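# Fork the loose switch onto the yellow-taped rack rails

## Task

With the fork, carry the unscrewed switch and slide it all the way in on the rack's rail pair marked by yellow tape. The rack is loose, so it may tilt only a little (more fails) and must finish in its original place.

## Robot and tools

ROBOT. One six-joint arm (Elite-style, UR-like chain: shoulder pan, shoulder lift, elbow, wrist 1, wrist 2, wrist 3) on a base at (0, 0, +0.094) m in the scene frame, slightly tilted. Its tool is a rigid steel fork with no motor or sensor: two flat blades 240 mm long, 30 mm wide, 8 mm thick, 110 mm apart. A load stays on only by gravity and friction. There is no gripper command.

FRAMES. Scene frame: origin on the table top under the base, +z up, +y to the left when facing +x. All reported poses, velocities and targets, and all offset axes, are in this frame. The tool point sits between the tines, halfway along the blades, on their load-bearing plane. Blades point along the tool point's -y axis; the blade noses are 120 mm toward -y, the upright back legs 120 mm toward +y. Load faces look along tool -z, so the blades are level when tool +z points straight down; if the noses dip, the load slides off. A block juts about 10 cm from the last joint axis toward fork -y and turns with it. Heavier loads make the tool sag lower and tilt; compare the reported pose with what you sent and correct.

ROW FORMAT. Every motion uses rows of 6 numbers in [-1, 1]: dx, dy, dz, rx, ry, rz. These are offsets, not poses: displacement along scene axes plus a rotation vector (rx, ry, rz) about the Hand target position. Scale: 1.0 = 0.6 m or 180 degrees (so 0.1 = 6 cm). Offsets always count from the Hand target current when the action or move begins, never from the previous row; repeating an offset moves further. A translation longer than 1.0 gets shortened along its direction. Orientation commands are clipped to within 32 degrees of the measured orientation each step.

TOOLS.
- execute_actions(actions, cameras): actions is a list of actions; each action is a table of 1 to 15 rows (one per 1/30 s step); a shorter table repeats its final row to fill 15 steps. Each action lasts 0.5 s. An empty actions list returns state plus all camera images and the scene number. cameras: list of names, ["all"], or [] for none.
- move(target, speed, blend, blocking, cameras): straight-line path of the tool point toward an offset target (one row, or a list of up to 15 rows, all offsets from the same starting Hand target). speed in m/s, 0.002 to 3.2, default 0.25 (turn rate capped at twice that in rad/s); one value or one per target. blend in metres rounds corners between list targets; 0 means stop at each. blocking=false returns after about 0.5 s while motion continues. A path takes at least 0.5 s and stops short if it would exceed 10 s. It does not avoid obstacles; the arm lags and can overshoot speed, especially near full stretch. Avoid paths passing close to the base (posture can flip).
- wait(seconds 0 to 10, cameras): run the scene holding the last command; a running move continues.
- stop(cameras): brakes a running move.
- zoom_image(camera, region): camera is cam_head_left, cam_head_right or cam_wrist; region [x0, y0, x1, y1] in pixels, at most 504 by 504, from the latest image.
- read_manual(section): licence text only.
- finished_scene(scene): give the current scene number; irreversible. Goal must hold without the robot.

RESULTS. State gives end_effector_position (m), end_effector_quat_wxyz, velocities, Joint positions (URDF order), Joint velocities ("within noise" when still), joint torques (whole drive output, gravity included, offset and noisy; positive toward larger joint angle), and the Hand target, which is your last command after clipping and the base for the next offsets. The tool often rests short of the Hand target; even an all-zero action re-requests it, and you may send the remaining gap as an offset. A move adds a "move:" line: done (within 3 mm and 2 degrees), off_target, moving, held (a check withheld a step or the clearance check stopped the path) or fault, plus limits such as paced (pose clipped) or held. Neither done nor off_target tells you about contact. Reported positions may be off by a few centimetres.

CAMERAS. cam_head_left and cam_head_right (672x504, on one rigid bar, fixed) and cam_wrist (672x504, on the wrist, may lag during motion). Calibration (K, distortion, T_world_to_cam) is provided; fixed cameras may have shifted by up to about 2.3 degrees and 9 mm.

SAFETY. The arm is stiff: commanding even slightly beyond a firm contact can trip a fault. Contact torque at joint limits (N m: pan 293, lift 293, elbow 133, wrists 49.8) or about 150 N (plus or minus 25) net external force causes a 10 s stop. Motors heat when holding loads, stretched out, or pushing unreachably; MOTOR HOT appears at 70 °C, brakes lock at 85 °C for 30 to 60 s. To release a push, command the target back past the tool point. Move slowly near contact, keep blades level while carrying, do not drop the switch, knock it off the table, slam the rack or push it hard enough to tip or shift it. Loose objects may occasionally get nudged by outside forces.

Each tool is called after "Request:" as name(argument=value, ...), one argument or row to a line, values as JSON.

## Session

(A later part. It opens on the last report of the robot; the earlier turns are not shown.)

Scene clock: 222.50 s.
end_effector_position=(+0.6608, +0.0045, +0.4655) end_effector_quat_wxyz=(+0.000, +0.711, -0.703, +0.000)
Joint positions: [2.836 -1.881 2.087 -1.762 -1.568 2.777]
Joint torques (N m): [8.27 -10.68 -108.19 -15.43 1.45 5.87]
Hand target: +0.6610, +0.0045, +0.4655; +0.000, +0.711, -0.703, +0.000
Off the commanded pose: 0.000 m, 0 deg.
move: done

Request:
move(
  target=[0.0033, 0.00004, 0, 0, 0, 0],
  speed=0.02,
)

Request:
move(
  target=[0.00167, 0.00002, 0, 0, 0, 0],
  speed=0.02,
)

Request:
move(
  target=[0.00117, 0.00002, 0, 0, 0, 0],
  speed=0.02,
)

Request:
move(
  target=[0.00117, 0.00002, 0, 0, 0, 0],
  speed=0.02,
)

Scene clock: 225.93 s.
end_effector_position=(+0.6629, +0.0045, +0.4655) end_effector_quat_wxyz=(+0.000, +0.711, -0.703, +0.000)
Joint positions: [2.837 -1.877 2.084 -1.763 -1.568 2.779]
Joint torques (N m): [4.87 -12.4 -110.6 -16.12 2.59 5.98]
Hand target: +0.6630, +0.0045, +0.4655; +0.000, +0.711, -0.703, +0.000
Off the commanded pose: 0.000 m, 0 deg.
move: done

Scene clock: 226.63 s.
end_effector_position=(+0.6640, +0.0045, +0.4655) end_effector_quat_wxyz=(+0.000, +0.711, -0.703, +0.000)
Joint positions: [2.838 -1.875 2.083 -1.764 -1.568 2.779]
Joint torques (N m): [4.59 -13.69 -109.99 -16.17 2.65 6.14]
Hand target: +0.6640, +0.0045, +0.4655; +0.000, +0.711, -0.703, +0.000
Off the commanded pose: 0.000 m, 0 deg.
move: done

Scene clock: 227.33 s.
end_effector_position=(+0.6647, +0.0045, +0.4655) end_effector_quat_wxyz=(+0.000, +0.711, -0.703, +0.000)
Joint positions: [2.839 -1.874 2.082 -1.764 -1.568 2.78]
Joint torques (N m): [7.22 -6.42 -115.18 -20.44 2.85 6.58]
Hand target: +0.6647, +0.0046, +0.4655; +0.000, +0.711, -0.703, +0.000
Off the commanded pose: 0.000 m, 0 deg.
move: done

Scene clock: 228.03 s.
end_effector_position=(+0.6654, +0.0046, +0.4655) end_effector_quat_wxyz=(+0.000, +0.711, -0.703, +0.000)
Joint positions: [2.839 -1.873 2.081 -1.765 -1.568 2.781]
Joint torques (N m): [8 -6.16 -115.88 -20.76 3.57 5.98]
Hand target: +0.6654, +0.0046, +0.4655; +0.000, +0.711, -0.703, +0.000
Off the commanded pose: 0.000 m, 0 deg.
move: done

Request:
move(
  target=[0.00083, 0.00001, 0, 0, 0, 0],
  speed=0.02,
)

Request:
move(
  target=[0.00083, 0.00001, 0, 0, 0, 0],
  speed=0.02,
)

Scene clock: 230.97 s.
end_effector_position=(+0.6659, +0.0046, +0.4656) end_effector_quat_wxyz=(+0.000, +0.711, -0.703, +0.000)
Joint positions: [2.84 -1.872 2.08 -1.765 -1.568 2.781]
Joint torques (N m): [8.9 6.15 -116.86 -22.98 4.98 7.64]
Hand target: +0.6659, +0.0046, +0.4655; +0.000, +0.711, -0.703, +0.000
Off the commanded pose: 0.000 m, 0 deg.
move: done

Scene clock: 231.67 s.
end_effector_position=(+0.6663, +0.0046, +0.4655) end_effector_quat_wxyz=(+0.000, +0.711, -0.703, +0.000)
Joint positions: [2.84 -1.871 2.079 -1.765 -1.568 2.781]
Joint torques (N m): [8.31 15.98 -121.72 -28.91 6.73 9.52]
Hand target: +0.6664, +0.0046, +0.4655; +0.000, +0.711, -0.703, +0.000
Off the commanded pose: 0.000 m, 0 deg.
move: done

Request:
move(
  target=[-0.2, -0.0024, 0, 0, 0, 0],
  speed=0.2,
  cameras=["all"],
)

Request:
zoom_image(
  camera="cam_head_left",
  region=[270, 80, 430, 280],
)

Request:
zoom_image(
  camera="cam_head_right",
  region=[270, 80, 430, 280],
)

Request:
zoom_image(
  camera="cam_head_left",
  region=[355, 245, 400, 279],
)

Request:
zoom_image(
  camera="cam_head_right",
  region=[360, 245, 405, 279],
)

Request:
zoom_image(
  camera="cam_head_left",
  region=[385, 145, 430, 179],
)

Scene clock: 239.33 s.
end_effector_position=(+0.5465, +0.0031, +0.4655) end_effector_quat_wxyz=(+0.000, +0.711, -0.703, +0.000)
Joint positions: [2.727 -2.12 2.215 -1.651 -1.57 2.669]
Joint torques (N m): [-21.4 -22.69 -76.82 -5.35 1.92 -2.5]
Hand target: +0.5464, +0.0031, +0.4655; +0.000, +0.711, -0.703, +0.000
Off the commanded pose: 0.000 m, 0 deg.
move: done
camera_calibration:
cam_wrist: T_world_to_cam=[[-0.000764808, -0.999628, -0.0272595, 0.0257523], [-0.938195, -0.00871743, 0.345998, 0.223047], [-0.346107, 0.0258394, -0.937839, 0.719996], [0, 0, 0, 1]] pos_world=[0.458477, 0.00908286, 0.598769]

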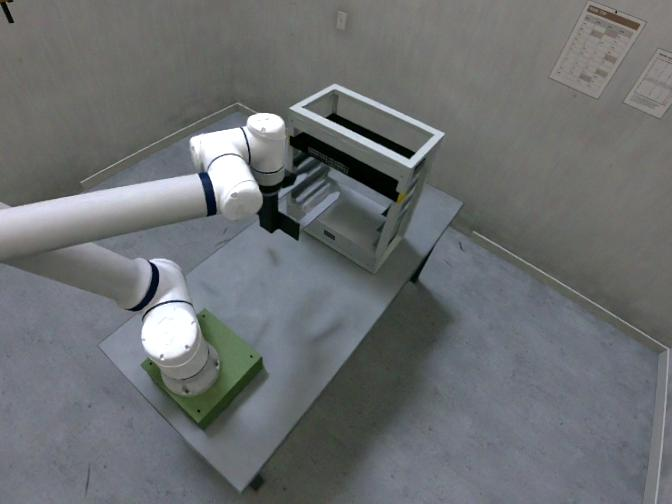

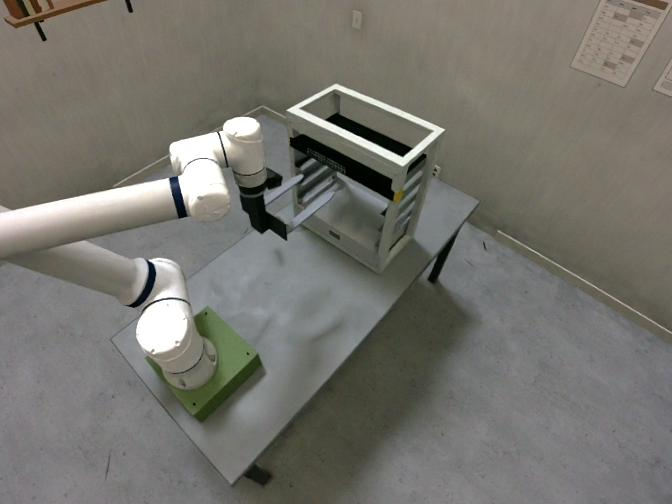

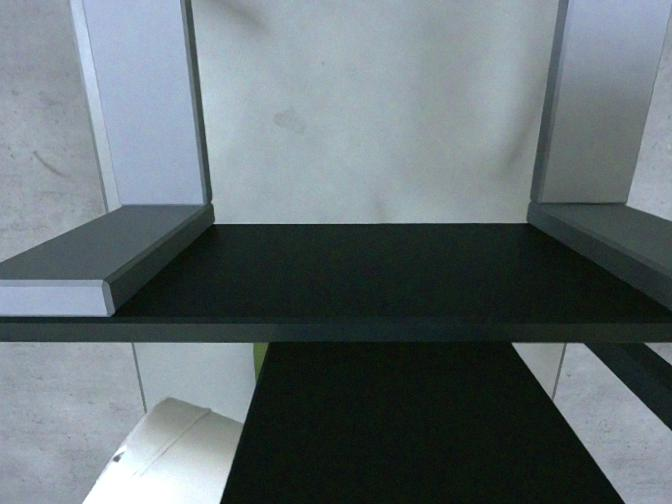

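Scaled by 2.520.

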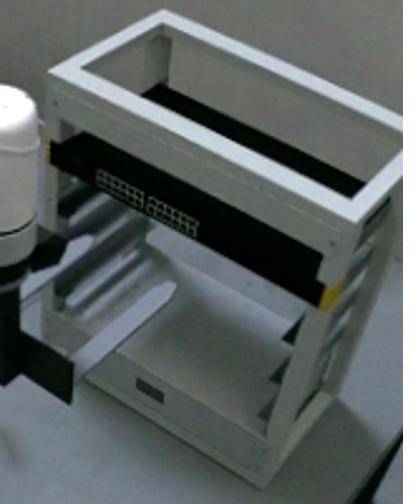

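Scaled by 2.520.

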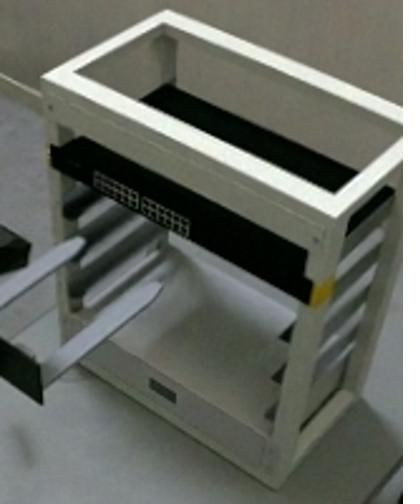

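Scaled by 11.200.

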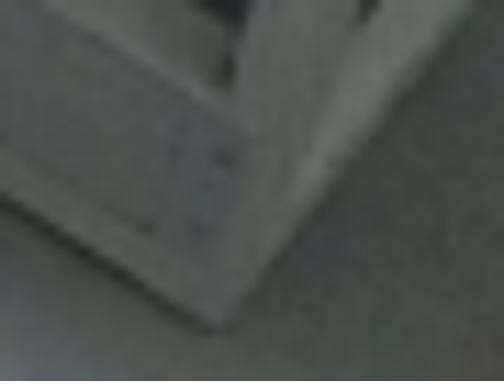

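Scaled by 11.200.

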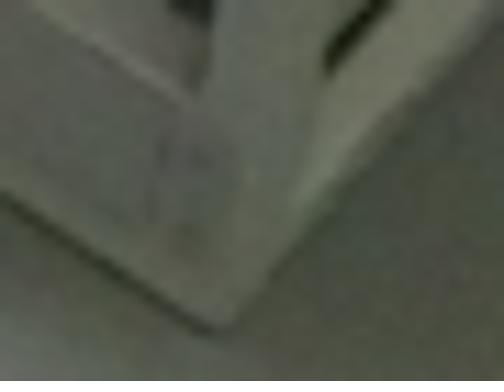

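Scaled by 11.200.

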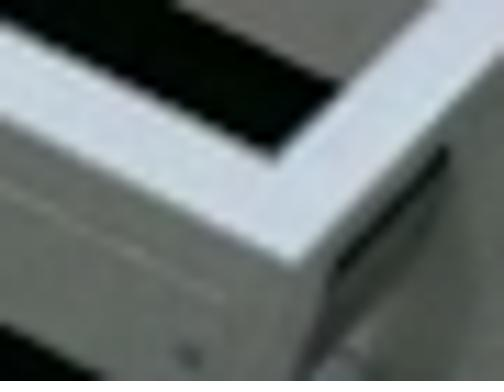

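Request:
finished_scene(
  scene=2,
)

The scene is finished: the task was done.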